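# Place a blue sponge flat on the shelf's top tier

## Task

Put one blue sponge so it lies flat on the upper tier of the shelf, without moving the shelf and while keeping any sponges already there flat and separated; at the end neither gripper may be in contact with any sponge.

## Robot and tools

Robot: two arms, left_arm and right_arm, each ending in a two-finger gripper. Scene frame: origin at table-top height, halfway between the nominal arm bases; +x points out over the table, +z is up, and left_arm sits on the +y side (image left/right does not match these names). Calibrated bases in the scene frame: left_arm at (+0.028, +0.365, +0.044) m, right_arm at (+0.028, -0.352, +0.027) m, each rotated only slightly about z, with up being +z in its own frame. Every hand pose, velocity, target and wrist-camera pose for an arm is reported in that arm's own base frame. The fixed head cameras and the table use the scene frame. end_effector_position is the spot between the finger pads, about 1 cm behind the tips. The fingers point along the gripper's +z and separate along its y. Reported positions can be off by a few cm, more when the arm is stretched out, and friction can leave a resting hand a centimetre or so from its command even in free air.

Shared row format: one row holds 14 numbers in [-1, 1]. The first 7 belong to left_arm, the last 7 to right_arm, each in the order dx, dy, dz, rx, ry, rz, opening. dx, dy and dz are a translation offset along that arm's base axes, with 1.0 = 0.6 m. rx, ry and rz form one rotation vector applied about the Hand target's position, with 1.0 = 180 degrees. All six are offsets from the arm's Hand target at the start of the action or move, not absolute poses. Opening is absolute: +1 is fully open (0.094 m), -1 is closed. Sending 0 for all six pose numbers re-commands the current Hand target. A 0 in the opening slot really commands opening 0, so repeat the present opening if you want the gripper unchanged.

execute_actions(actions, cameras): actions is a list of actions. Each action is a table of up to 15 rows, and each row lasts one 1/30 s step. If a table is short, its last row is held until all 15 steps are used. Every row counts from the same start pose of that action. Each new action starts from the Hand target as it stands then, so repeating an offset keeps moving the hand further. An empty list just returns the state and images. cameras lists which images to return: null or ["all"] returns all, [] returns none, and an unknown name makes the call invalid. Camera names are cam_head_left, cam_head_right, cam_left_wrist and cam_right_wrist, each 896x504.

move(target, speed, blend, opening_speed, blocking, cameras): target is either one 14-number row or a list of up to 15 rows. Every row is an offset from the Hand targets at the start, not from the row before it. Each gripper follows a straight path there, rotating the short way, and all paths end at the same time. The move lasts at least 0.5 s and is cut off at 10 s. speed is in m/s, 0.002 to 0.5 (default 0.25), and rotation is capped at twice that number in rad/s; give one value, or one per target. blend is a corner-rounding radius in m, one value or one per target; 0 means stop at each point. opening_speed is the rate on the -1..1 scale per second, at least 0.2; use a low value to close gently on a soft sponge. With blocking=false the call returns after about 0.5 s while the move keeps going. New openings at later targets are applied only after the arms come to rest there. Moves do not avoid obstacles or the other arm. Faster moves lag and stray more from the path, and hit harder. Keep paths away from an arm's own base, since passing near it can flip the shoulder posture. The result adds a move: line, for example done, off_target, moving, held or fault, plus any limits (paced = clipped, held = steps withheld). Arms it does not name finished within 10 mm and 2 degrees. Neither done nor off_target tells you whether anything is touching.

wait(seconds 0..10) lets the scene run with the last commands held. stop brakes a running move. zoom_image(camera, region [x0,y0,x1,y1] in pixels, at most 504x504) enlarges part of the latest image from a camera. read_manual gives only licence texts. finished_scene(scene) ends the scene for good; the scene number is 1 to 3.

Result lines: Hand target is the last commanded pose after clipping, and the next offsets count from it. The controller clips each step to within 100 mm and 20 degrees of the measured pose, so a far target can take several actions. If the hand settles short, send another action (even all zeros) or the missing distance as an offset. grip_measured is the finger opening on the command scale and reads up to about 1.6 mm wide when empty. It keeps following the command past contact, so it does not show when the fingers touch something. Grip force is about 50 to 64 N per pad. To release, command an opening well above grip_measured. Joint velocities marked within noise means the arm is still. Joint torques include gravity, and joints 1 to 3 wrap at ±28 N m. Step readings list hand positions only for execute_actions calls.

Avoid: dropping the sponge or releasing it while it moves, fast contacts or slams, hard presses (a target set far past a contact presses harder), pushing the shelf, knocking other sponges, and anything falling off the table. A sponge left off the table fails the task. Do not let the arms collide with each other. The clearance check blocks some close approaches but not gripper-to-gripper contact. A brief tug on a held object can happen. Long holding, stretched poses, or pushing toward unreachable poses heat the motors: MOTOR HOT appears at 75 °C, at 90 °C the arm folds and stops working, and at 100 °C it goes limp. Finish with the grippers clear of all sponges, then end with done=true only if the goal holds.

Each tool is called after "Call:" by a JSON object that holds its "method" and its "body", one argument or row to a line.

## Session

Call:
{"method": "execute_actions", "body": {
  "actions": []
}}

Scene clock: 0.00 s.
left_arm: end_effector_position=(+0.4037, +0.0232, +0.1015) grip_measured=+1.000 end_effector_quat_wxyz=(+0.592, -0.061, +0.803, -0.007) | right_arm: end_effector_position=(+0.4034, -0.0341, +0.1189) grip_measured=+1.000 end_effector_quat_wxyz=(+0.612, +0.054, +0.785, -0.084)
Joint positions: left_arm=[0.048 1.581 0.38 0.898 -0.015 -0.093 0.094] | right_arm=[0 1.563 0.378 0.94 0.199 -0.019 0.094]
Joint velocities: within noise
Joint torques (N m): no reading
Motor temperatures (°C): left_arm=[26 27 28 25 24 27 28] | right_arm=[27 29 26 27 27 28 28]
Heat: left arm: 28 °C; right arm: 29 °C.
Hand target: left_arm +0.4088, +0.0243, +0.1166; +0.610, -0.060, +0.791, -0.004 | right_arm +0.4078, -0.0355, +0.1345; +0.629, +0.060, +0.770, -0.083
Tool commands: left_gripper/opening=+1.0 right_gripper/opening=+1.0

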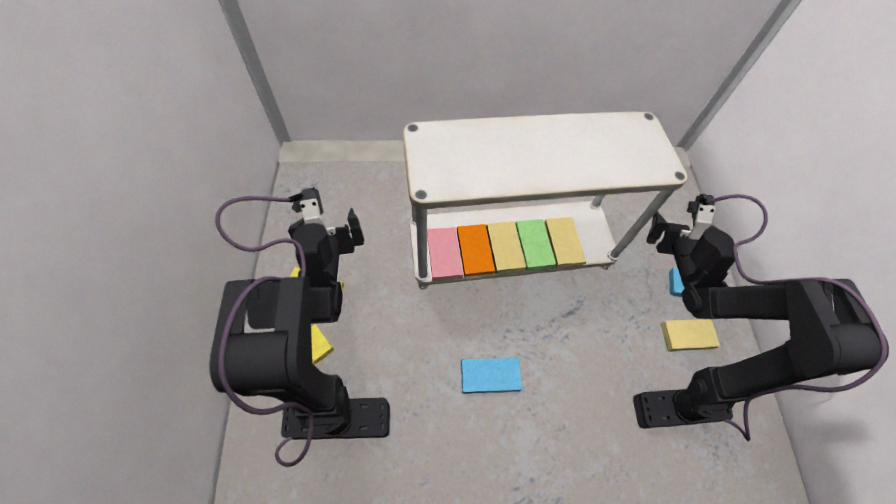

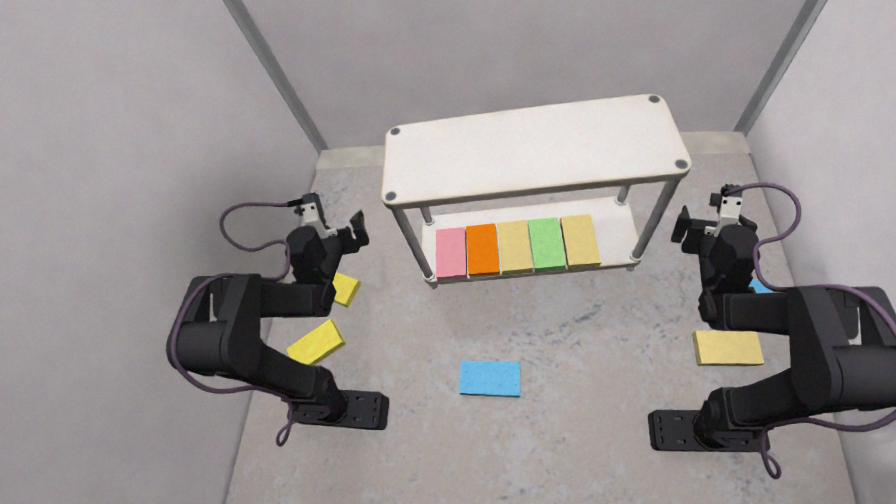

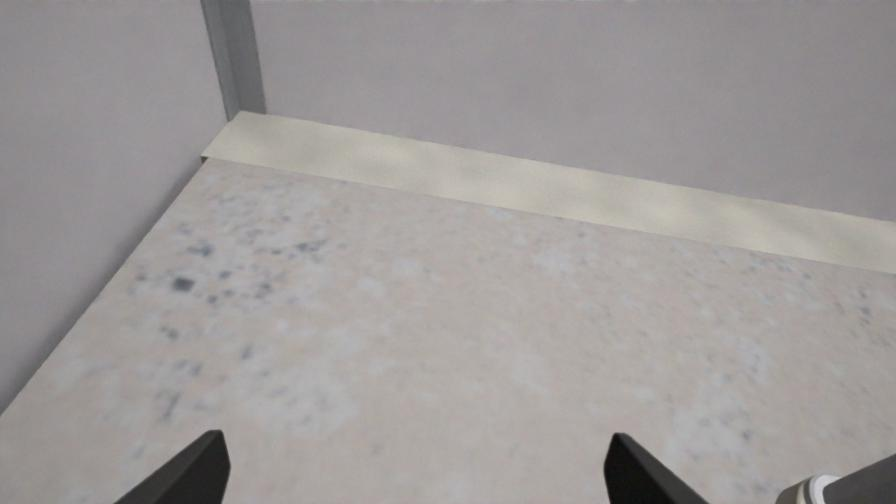

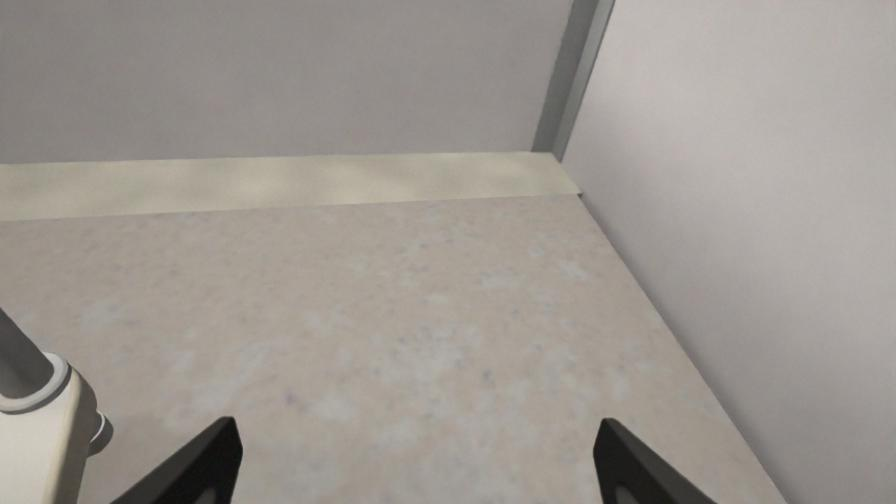

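Call:
{"method": "move", "body": {
  "target": [-0.515,-0.42,0.2,0.1887,0.1661,-0.5126,1,0,0,0,0,0,0,1],
  "speed": 0.3
}}

Scene clock: 5.53 s.
left_arm: end_effector_position=(+0.0990, -0.2276, +0.2201) grip_measured=+1.000 end_effector_quat_wxyz=(+0.201, +0.678, +0.675, -0.211) | right_arm: end_effector_position=(+0.4034, -0.0341, +0.1189) grip_measured=+1.000 end_effector_quat_wxyz=(+0.612, +0.054, +0.785, -0.084)
Joint positions: left_arm=[-0.907 1.067 1.153 -1.179 0.363 0.579 0.094] | right_arm=[0 1.563 0.378 0.94 0.199 -0.019 0.094]
Joint velocities: within noise
Joint torques (N m): left_arm=[-0.38 -0.94 9.18 0.76 0.13 -0.08] | right_arm=[-0.1 -5.97 5.05 2.25 -0.01 0]
Motor temperatures (°C): left_arm=[26 27 29 26 24 27 28] | right_arm=[27 30 27 29 27 28 28]
Heat: left arm: 29 °C; right arm: 30 °C.
Hand target: left_arm +0.0998, -0.2277, +0.2366; +0.214, +0.674, +0.675, -0.212 | right_arm +0.4078, -0.0355, +0.1345; +0.629, +0.060, +0.770, -0.083
Off the commanded pose: left_arm 0.017 m, 2 deg | right_arm 0.016 m, 3 deg.
move: off_target (left_arm, right_arm)

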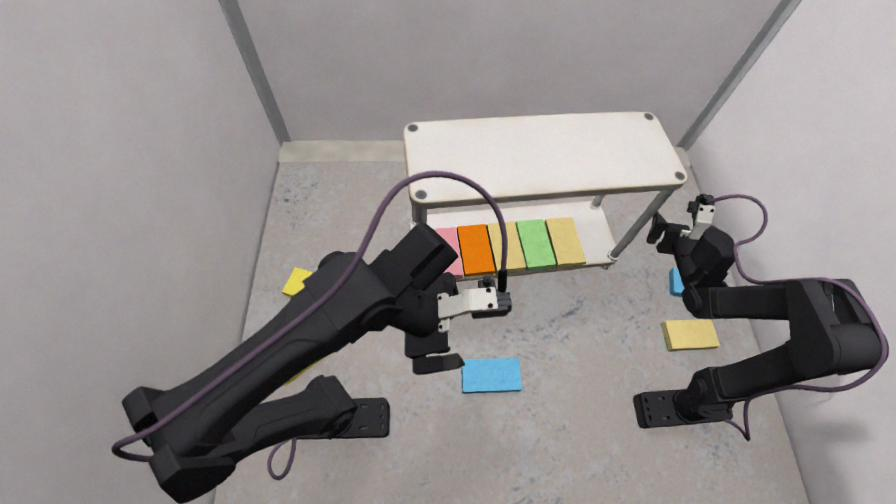

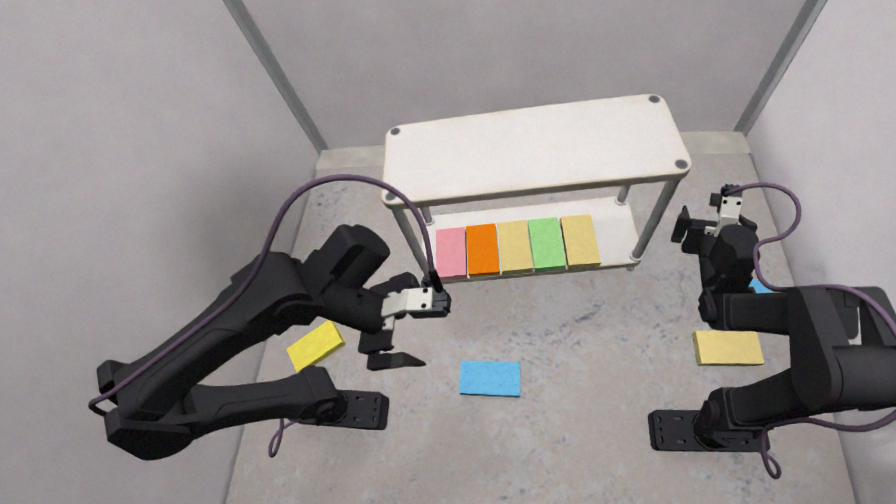

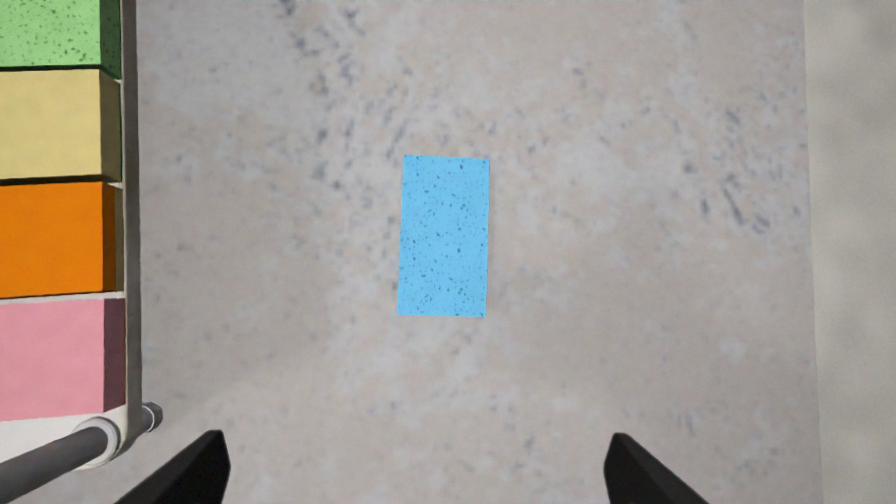

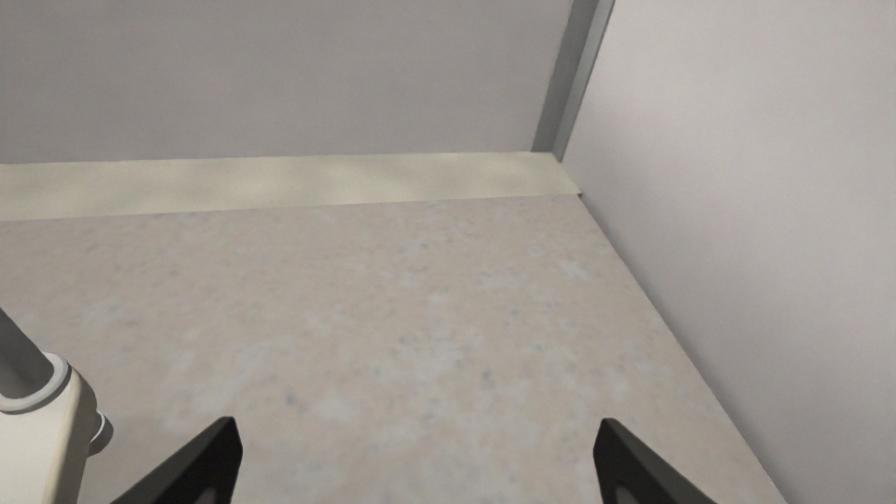

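Call:
{"method": "move", "body": {
  "target": [-0.02,-0.137,-0.295,0,0,0,1,0,0,0,0,0,0,1],
  "speed": 0.2
}}

Scene clock: 8.80 s.
left_arm: end_effector_position=(+0.0887, -0.3043, +0.0609) grip_measured=+1.000 end_effector_quat_wxyz=(+0.201, +0.674, +0.680, -0.207) | right_arm: end_effector_position=(+0.4034, -0.0341, +0.1189) grip_measured=+1.000 end_effector_quat_wxyz=(+0.612, +0.054, +0.785, -0.084)
Joint positions: left_arm=[-1.165 1.339 0.665 -0.352 0.225 0.334 0.094] | right_arm=[0 1.563 0.378 0.94 0.199 -0.019 0.094]
Joint velocities: within noise
Joint torques (N m): left_arm=[-0.35 -2.52 3.93 1.59 0.02 -0.09] | right_arm=[-0.09 -5.96 5.03 2.25 -0.01 0]
Motor temperatures (°C): left_arm=[26 27 30 26 24 27 28] | right_arm=[27 31 27 30 27 28 28]
Heat: left arm: 30 °C; right arm: 31 °C.
Hand target: left_arm +0.0878, -0.3099, +0.0596; +0.214, +0.674, +0.675, -0.212 | right_arm +0.4078, -0.0355, +0.1345; +0.629, +0.060, +0.770, -0.083
Off the commanded pose: left_arm 0.006 m, 2 deg | right_arm 0.016 m, 3 deg.
move: off_target (right_arm)

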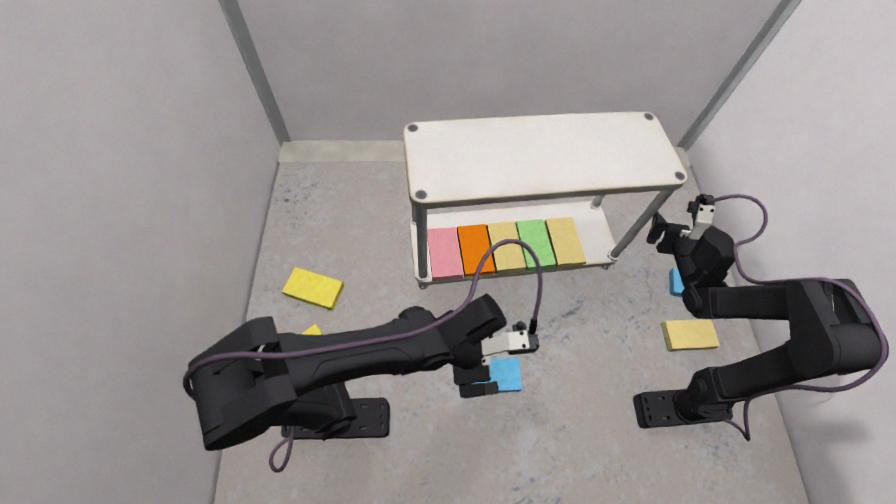

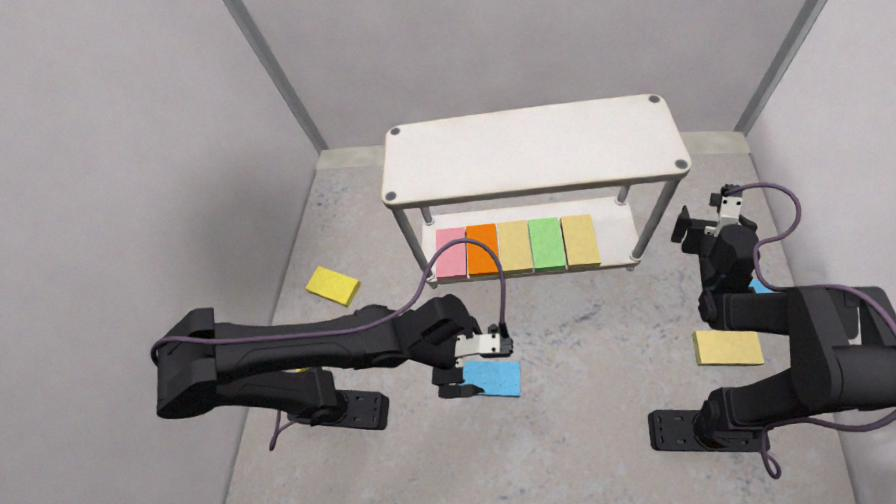

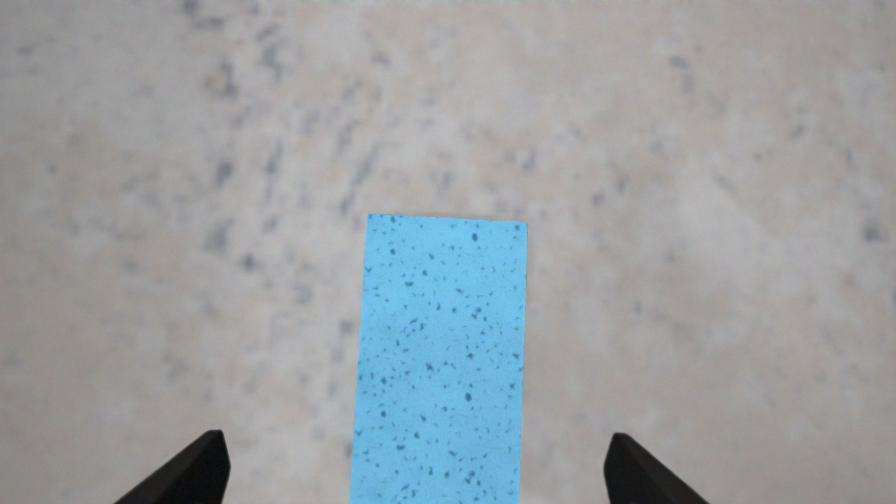

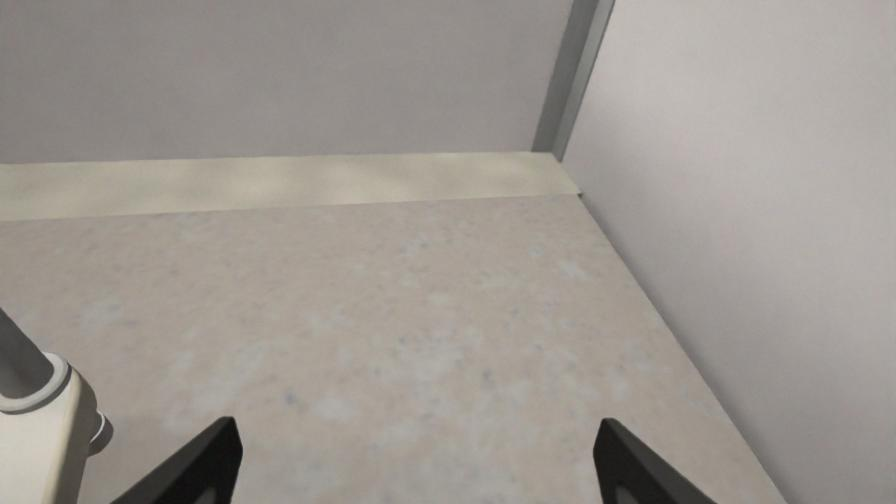

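Call:
{"method": "move", "body": {
  "target": [-0.007,0,-0.138,0,0,0,1,0,0,0,0,0,0,1],
  "speed": 0.1
}}

Scene clock: 10.93 s.
left_arm: end_effector_position=(+0.0854, -0.3042, -0.0251) grip_measured=+1.000 end_effector_quat_wxyz=(+0.199, +0.675, +0.680, -0.204) | right_arm: end_effector_position=(+0.4034, -0.0341, +0.1189) grip_measured=+1.000 end_effector_quat_wxyz=(+0.612, +0.054, +0.785, -0.084)
Joint positions: left_arm=[-1.18 1.615 0.472 0.114 0.214 0.323 0.094] | right_arm=[0 1.563 0.378 0.94 0.199 -0.019 0.094]
Joint velocities: within noise
Joint torques (N m): left_arm=[-0.5 -3.45 2.78 1.58 0.02 -0.1] | right_arm=[-0.09 -5.96 5.04 2.25 -0.01 0.01]
Motor temperatures (°C): left_arm=[26 27 30 26 24 27 28] | right_arm=[27 31 27 31 27 28 28]
Heat: left arm: 30 °C; right arm: 31 °C.
Hand target: left_arm +0.0836, -0.3099, -0.0232; +0.214, +0.674, +0.675, -0.212 | right_arm +0.4078, -0.0355, +0.1345; +0.629, +0.060, +0.770, -0.083
Off the commanded pose: left_arm 0.006 m, 2 deg | right_arm 0.016 m, 3 deg.
move: off_target (right_arm)

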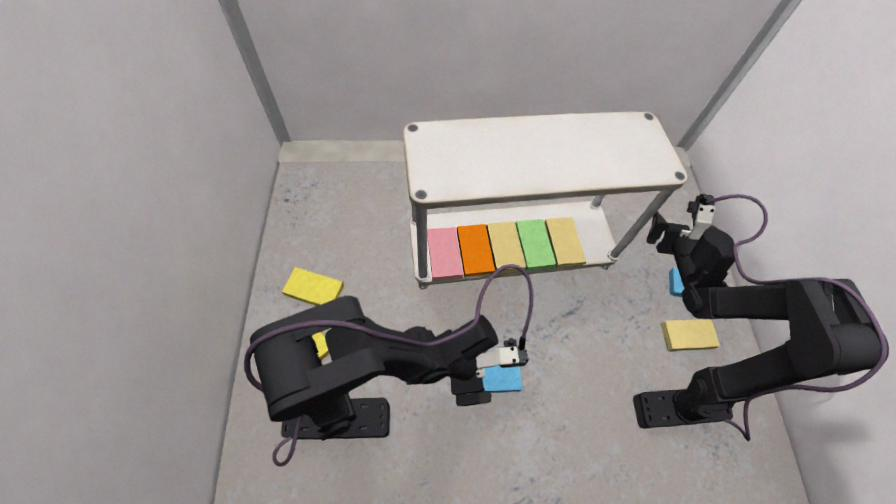

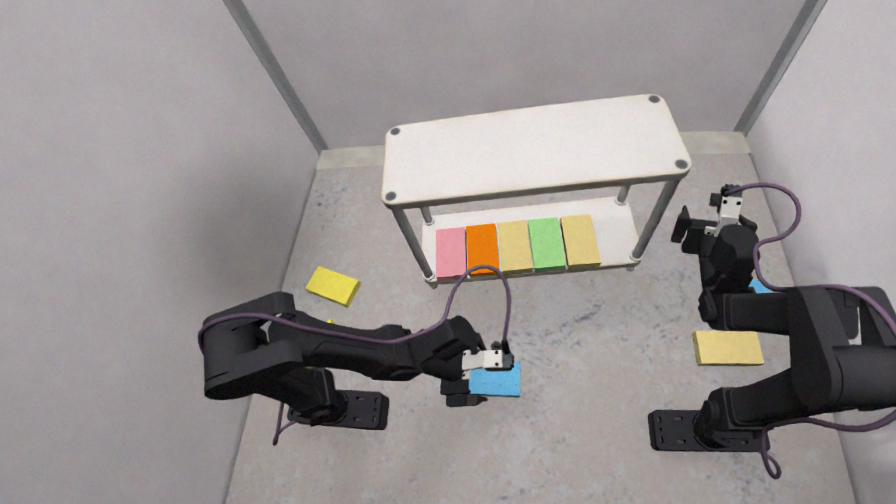

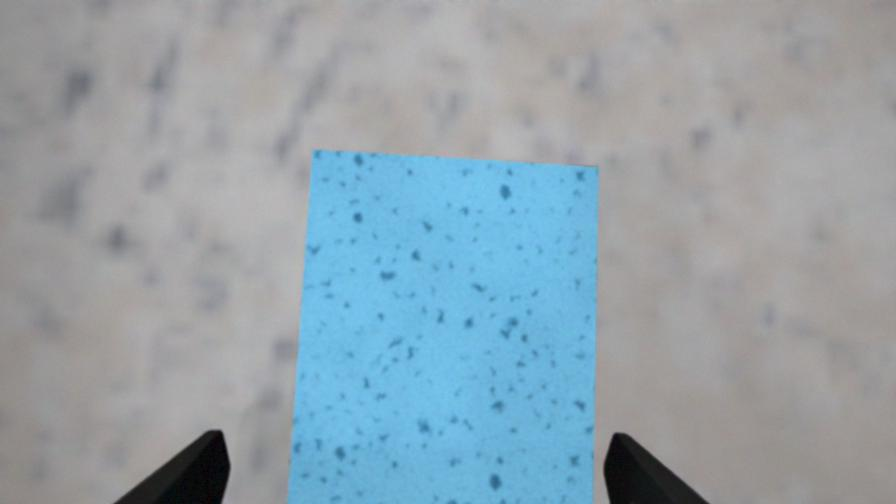

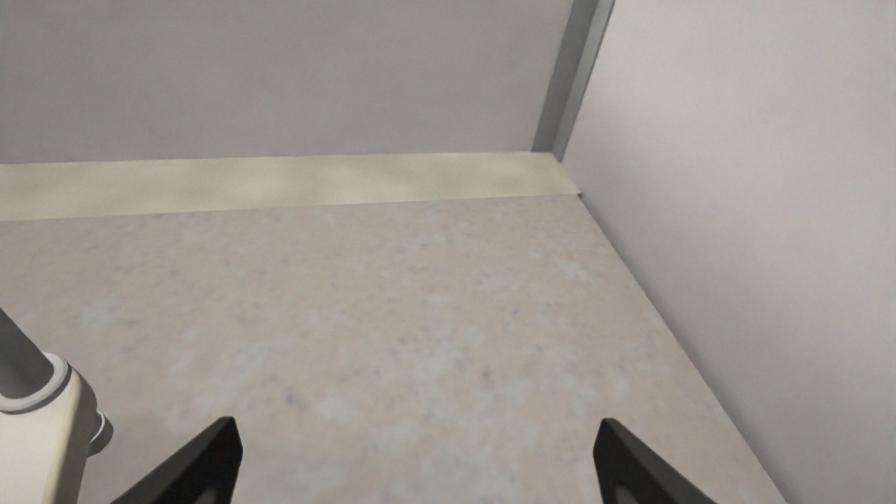

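Call:
{"method": "move", "body": {
  "target": [
    [-0.009,0,0.0,0,0,0,1,0,0,0,0,0,0,1],
    [-0.009,0,0.0,0,0,0,0.15,0,0,0,0,0,0,1]
  ],
  "speed": 0.1,
  "opening_speed": 0.6,
  "cameras": ["cam_left_wrist"]
}}

Call:
{"method": "move", "body": {
  "target": [-0.009,0,0.25,0,0,0,0.15,0,0,0,0,0,0,1],
  "speed": 0.12
}}

Scene clock: 14.13 s.
left_arm: end_effector_position=(+0.0798, -0.3038, -0.0269) grip_measured=+0.342 end_effector_quat_wxyz=(+0.197, +0.674, +0.682, -0.203) | right_arm: end_effector_position=(+0.4034, -0.0341, +0.1189) grip_measured=+1.000 end_effector_quat_wxyz=(+0.612, +0.054, +0.785, -0.084)
Joint positions: left_arm=[-1.203 1.615 0.462 0.123 0.202 0.3 0.063] | right_arm=[0 1.563 0.378 0.94 0.199 -0.019 0.094]
Joint velocities: within noise
Joint torques (N m): left_arm=[-0.47 -3.88 2.86 1.54 0.02 -0.09] | right_arm=[-0.09 -5.96 5.05 2.25 -0.01 0]
Motor temperatures (°C): left_arm=[26 27 29 27 24 27 28] | right_arm=[27 31 27 32 27 28 28]
Heat: left arm: 29 °C; right arm: 32 °C.
Hand target: left_arm +0.0782, -0.3099, -0.0232; +0.214, +0.674, +0.675, -0.212 | right_arm +0.4078, -0.0355, +0.1345; +0.629, +0.060, +0.770, -0.083
Off the commanded pose: left_arm 0.007 m, 2 deg | right_arm 0.016 m, 3 deg.
move: off_target (right_arm)
Images, in order (width x height): cam_left_wrist 896x504.

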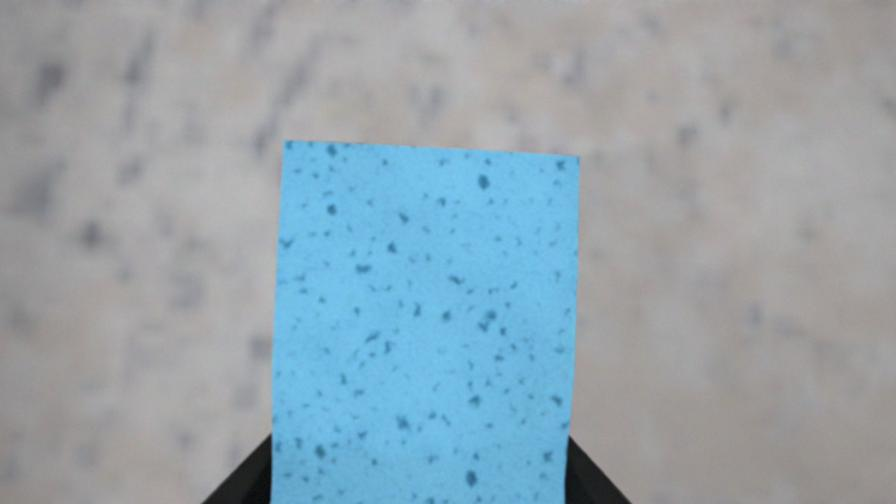

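Scene clock: 16.37 s.
left_arm: end_effector_position=(+0.0740, -0.3025, +0.1039) grip_measured=+0.339 end_effector_quat_wxyz=(+0.195, +0.676, +0.682, -0.202) | right_arm: end_effector_position=(+0.4034, -0.0341, +0.1189) grip_measured=+1.000 end_effector_quat_wxyz=(+0.612, +0.054, +0.785, -0.084)
Joint positions: left_arm=[-1.226 1.253 0.792 -0.57 0.189 0.283 0.063] | right_arm=[0 1.563 0.378 0.94 0.199 -0.019 0.094]
Joint velocities: within noise
Joint torques (N m): left_arm=[-0.49 -4.19 9.32 0.87 0.01 -0.08] | right_arm=[-0.09 -5.96 5.05 2.25 -0.01 0]
Motor temperatures (°C): left_arm=[26 27 30 27 24 27 28] | right_arm=[27 31 27 32 27 28 28]
Heat: left arm: 30 °C; right arm: 32 °C.
Hand target: left_arm +0.0728, -0.3099, +0.1268; +0.214, +0.674, +0.675, -0.212 | right_arm +0.4078, -0.0355, +0.1345; +0.629, +0.060, +0.770, -0.083
Off the commanded pose: left_arm 0.024 m, 3 deg | right_arm 0.016 m, 3 deg.
move: off_target (left_arm, right_arm)

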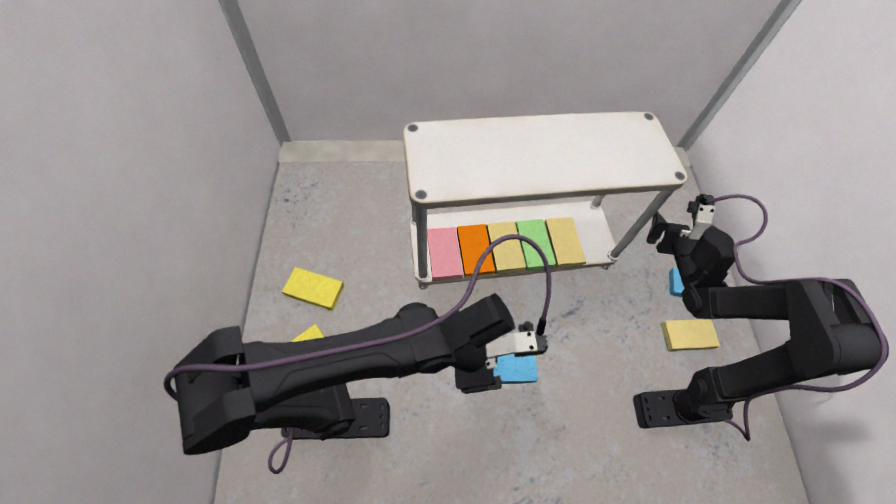

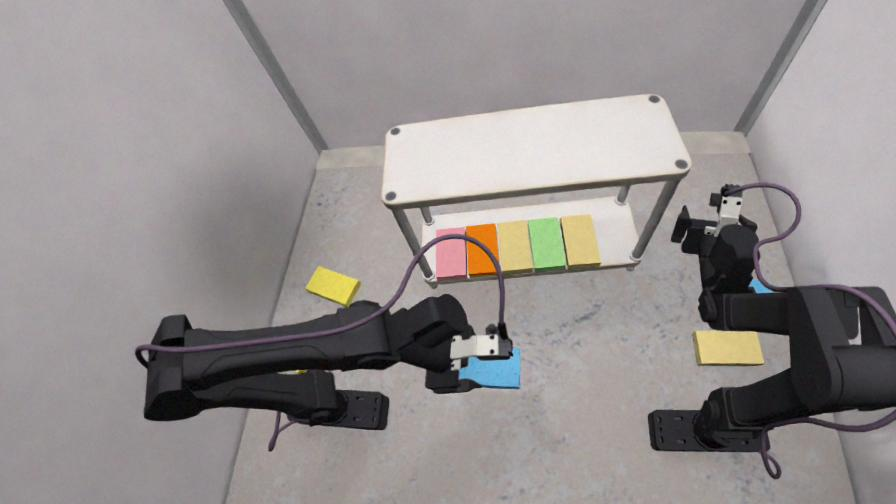

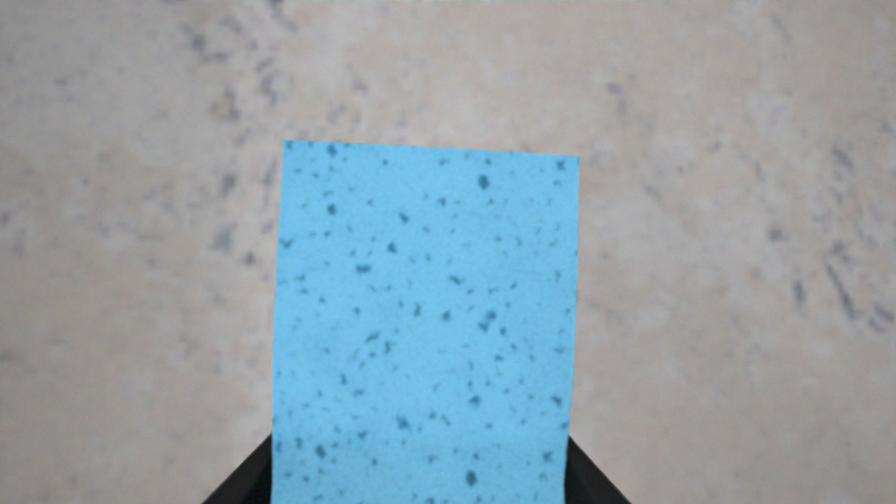

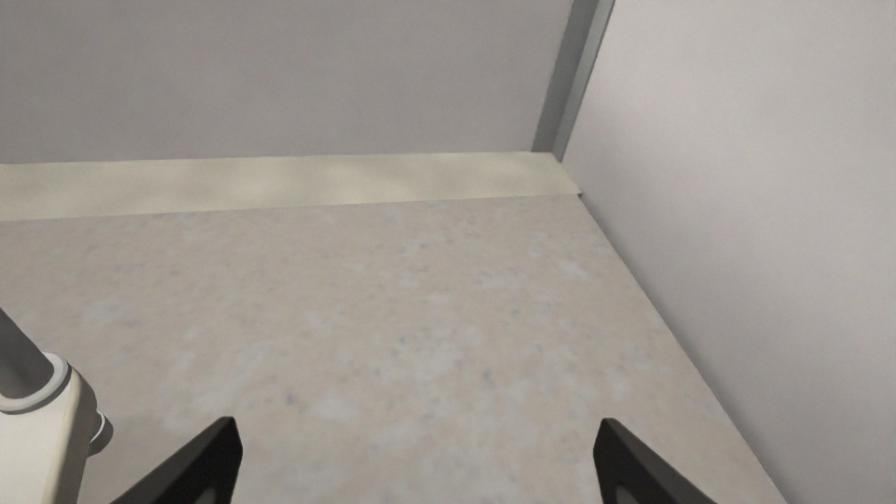

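Call:
{"method": "move", "body": {
  "target": [0.22,0.133,0.34,0,0,0.5,0.15,0,0,0,0,0,0,1],
  "speed": 0.2
}}

Scene clock: 22.13 s.
left_arm: end_effector_position=(+0.1979, -0.2398, +0.3142) grip_measured=+0.339 end_effector_quat_wxyz=(+0.308, +0.028, +0.950, -0.048) | right_arm: end_effector_position=(+0.4034, -0.0341, +0.1189) grip_measured=+1.000 end_effector_quat_wxyz=(+0.612, +0.054, +0.785, -0.084)
Joint positions: left_arm=[-1.171 1.512 1.865 -1.539 -0.516 -1.01 0.063] | right_arm=[0 1.563 0.378 0.94 0.199 -0.019 0.094]
Joint velocities: within noise
Joint torques (N m): left_arm=[0.5 -3.71 7.87 0.62 -0.65 -0.08] | right_arm=[-0.09 -5.96 5.05 2.25 -0.01 0.01]
Motor temperatures (°C): left_arm=[26 27 31 27 25 27 28] | right_arm=[27 32 27 33 27 28 28]
Heat: left arm: 31 °C; right arm: 33 °C.
Hand target: left_arm +0.2048, -0.2301, +0.3308; +0.301, -0.001, +0.954, +0.001 | right_arm +0.4078, -0.0355, +0.1345; +0.629, +0.060, +0.770, -0.083
Off the commanded pose: left_arm 0.020 m, 7 deg | right_arm 0.016 m, 3 deg.
joint sent to its limit (left arm) — joint 4 (wrist pitch), lower limit. The joint targets are off in position and orientation.
move: off_target (left_arm, right_arm)

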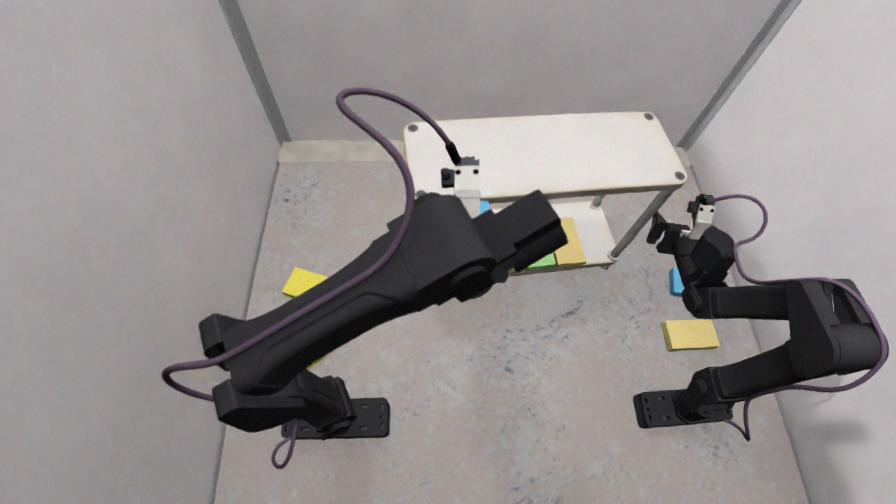

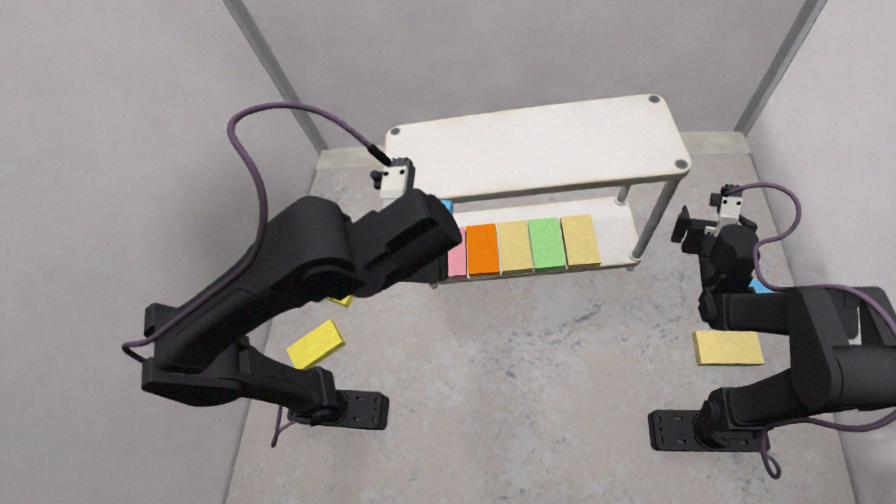

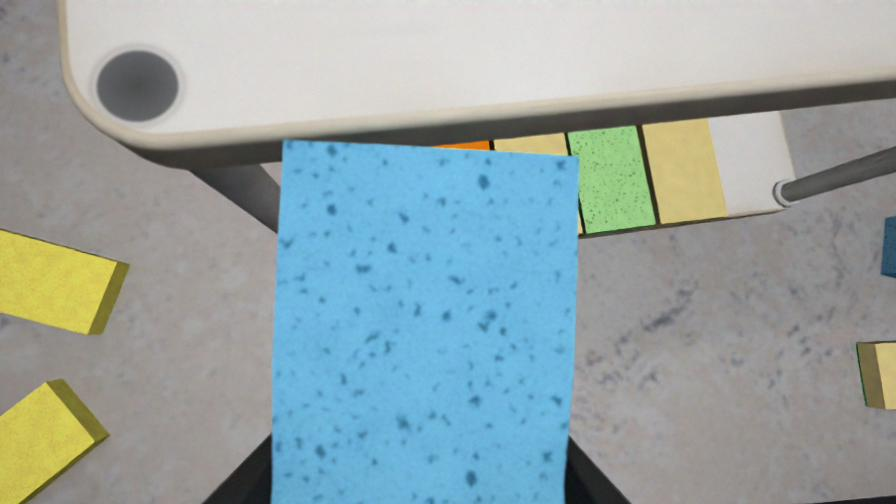

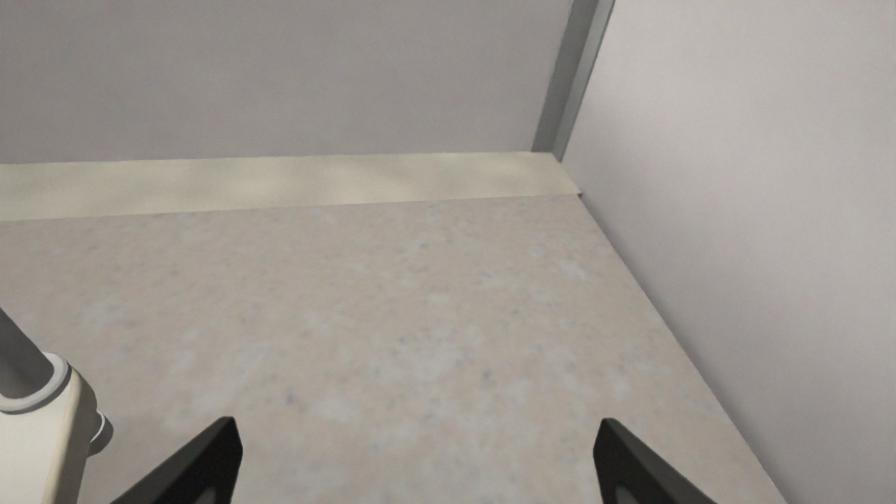

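Call:
{"method": "move", "body": {
  "target": [
    [0.03,0.0,0.08,0,0,0,0.15,0,0,0,0,0,0,1],
    [0.2,0,0.08,0,0,0,0.15,0,0,0,0,0,0,1]
  ],
  "speed": 0.13,
  "blend": 0.02
}}

Scene clock: 25.77 s.
left_arm: end_effector_position=(+0.3286, -0.2317, +0.3674) grip_measured=+0.339 end_effector_quat_wxyz=(+0.358, +0.008, +0.933, -0.037) | right_arm: end_effector_position=(+0.4034, -0.0341, +0.1189) grip_measured=+1.000 end_effector_quat_wxyz=(+0.612, +0.054, +0.785, -0.084)
Joint positions: left_arm=[-0.809 1.842 2.421 -1.544 -0.446 -0.649 0.063] | right_arm=[0 1.563 0.378 0.94 0.199 -0.019 0.094]
Joint velocities: within noise
Joint torques (N m): left_arm=[0.16 -5.72 7.19 1 -0.19 0.07] | right_arm=[-0.1 -5.96 5.04 2.25 -0.01 0]
Motor temperatures (°C): left_arm=[26 28 31 27 25 27 28] | right_arm=[27 32 27 34 27 28 28]
Heat: left arm: 31 °C; right arm: 34 °C.
Hand target: left_arm +0.3248, -0.2301, +0.3788; +0.301, -0.001, +0.954, +0.001 | right_arm +0.4078, -0.0355, +0.1345; +0.629, +0.060, +0.770, -0.083
Off the commanded pose: left_arm 0.012 m, 8 deg | right_arm 0.016 m, 3 deg.
joint sent to its limit (left arm) — joint 4 (wrist pitch), lower limit. The joint targets are off in position and orientation.
move: off_target (left_arm, right_arm)

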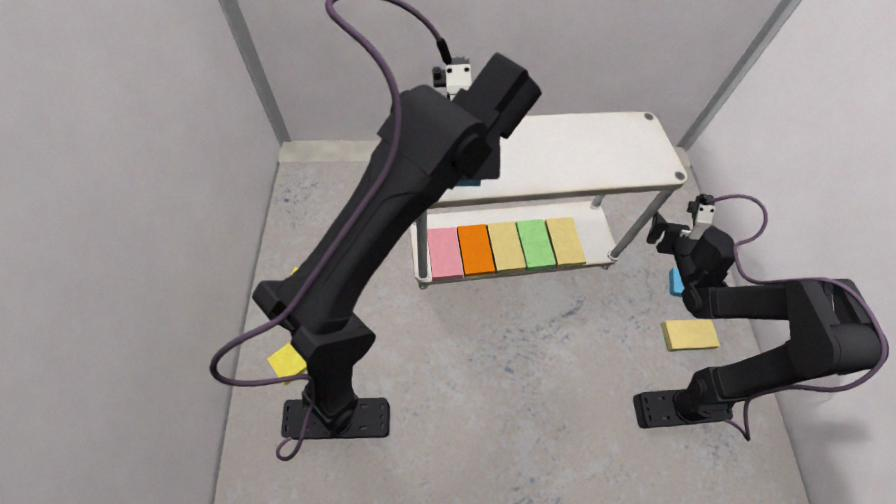

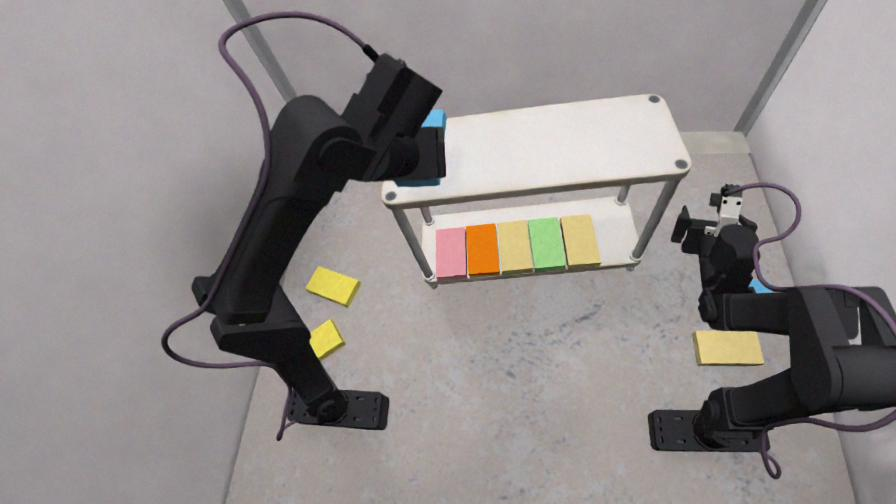

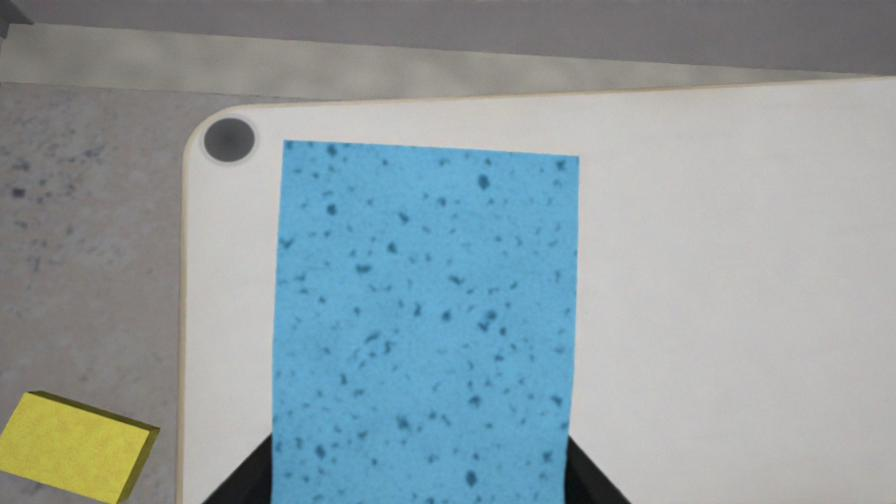

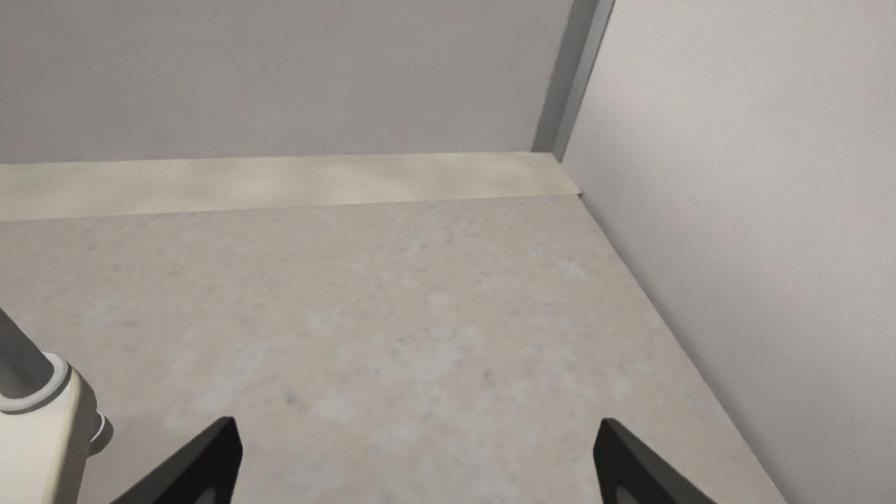

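Call:
{"method": "move", "body": {
  "target": [
    [0.07,0,-0.02,0,0,0,0.15,0,0,0,0,0,0,1]
  ],
  "speed": 0.1
}}

Scene clock: 28.03 s.
left_arm: end_effector_position=(+0.3674, -0.2347, +0.3562) grip_measured=+0.339 end_effector_quat_wxyz=(+0.352, +0.011, +0.935, -0.030) | right_arm: end_effector_position=(+0.4034, -0.0341, +0.1189) grip_measured=+1.000 end_effector_quat_wxyz=(+0.612, +0.054, +0.785, -0.084)
Joint positions: left_arm=[-0.732 1.978 2.569 -1.544 -0.404 -0.579 0.063] | right_arm=[0 1.563 0.378 0.94 0.199 -0.019 0.094]
Joint velocities: within noise
Joint torques (N m): left_arm=[0.46 -6.46 7.39 0.99 -0.13 0.06] | right_arm=[-0.1 -5.96 5.05 2.25 -0.01 0]
Motor temperatures (°C): left_arm=[26 28 31 27 25 27 29] | right_arm=[27 32 28 34 27 28 28]
Heat: left arm: 31 °C; right arm: 34 °C.
Hand target: left_arm +0.3668, -0.2301, +0.3668; +0.301, -0.001, +0.954, +0.001 | right_arm +0.4078, -0.0355, +0.1345; +0.629, +0.060, +0.770, -0.083
Off the commanded pose: left_arm 0.012 m, 7 deg | right_arm 0.016 m, 3 deg.
joint sent to its limit (left arm) — joint 4 (wrist pitch), lower limit. The joint targets are off in position and orientation.
move: off_target (left_arm, right_arm)

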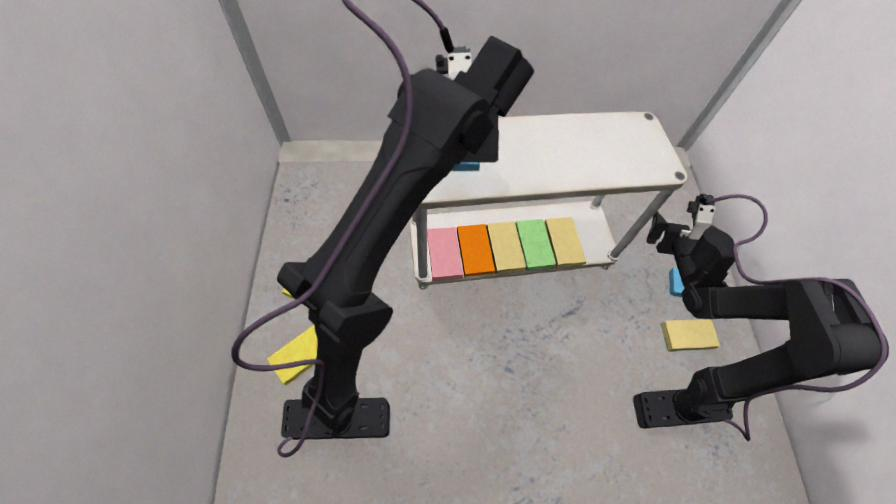

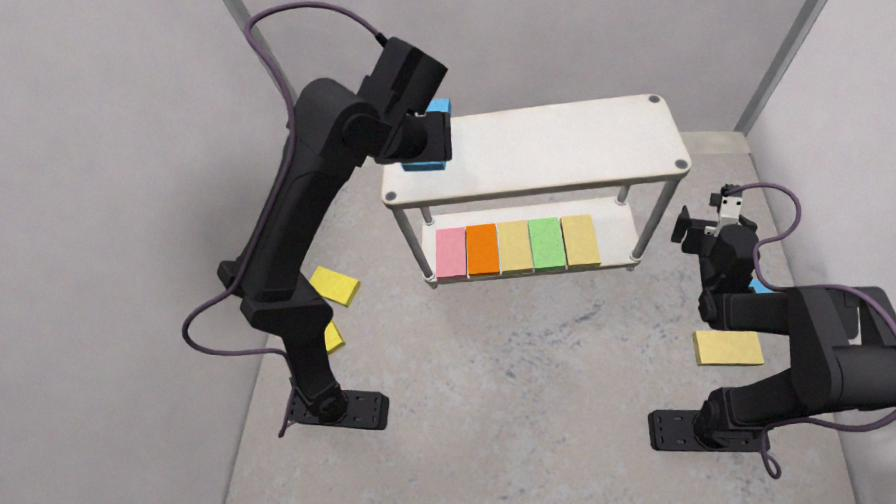

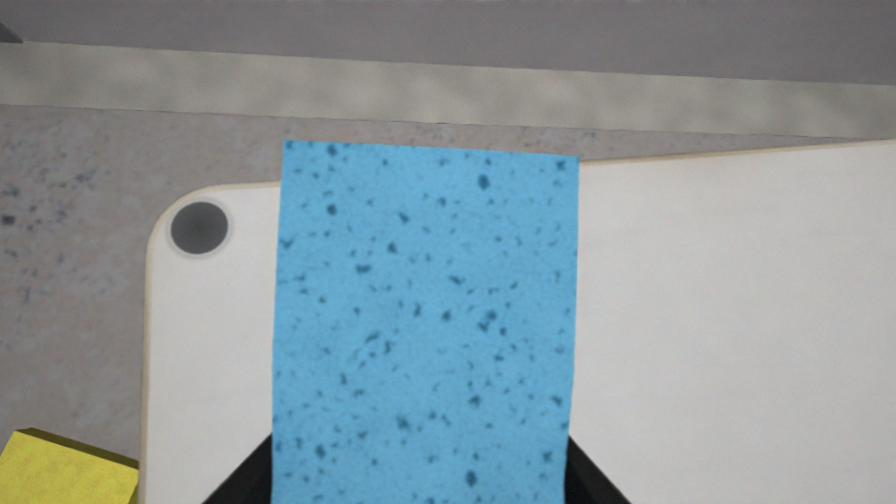

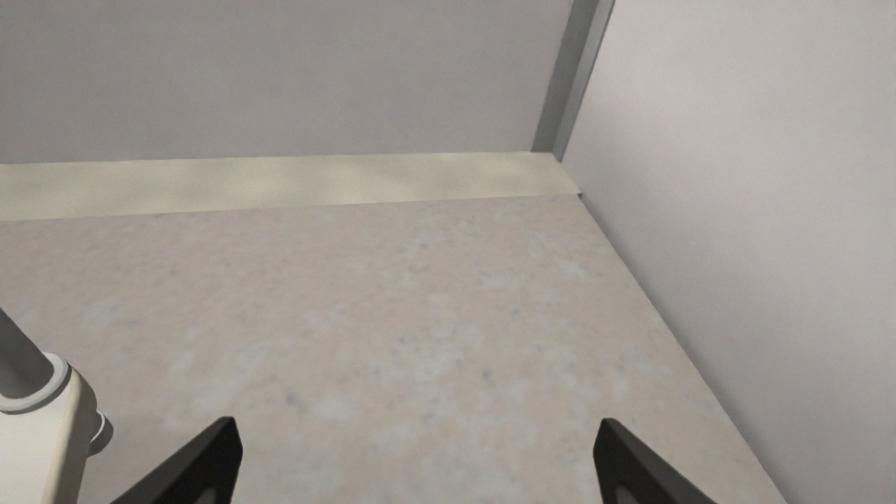

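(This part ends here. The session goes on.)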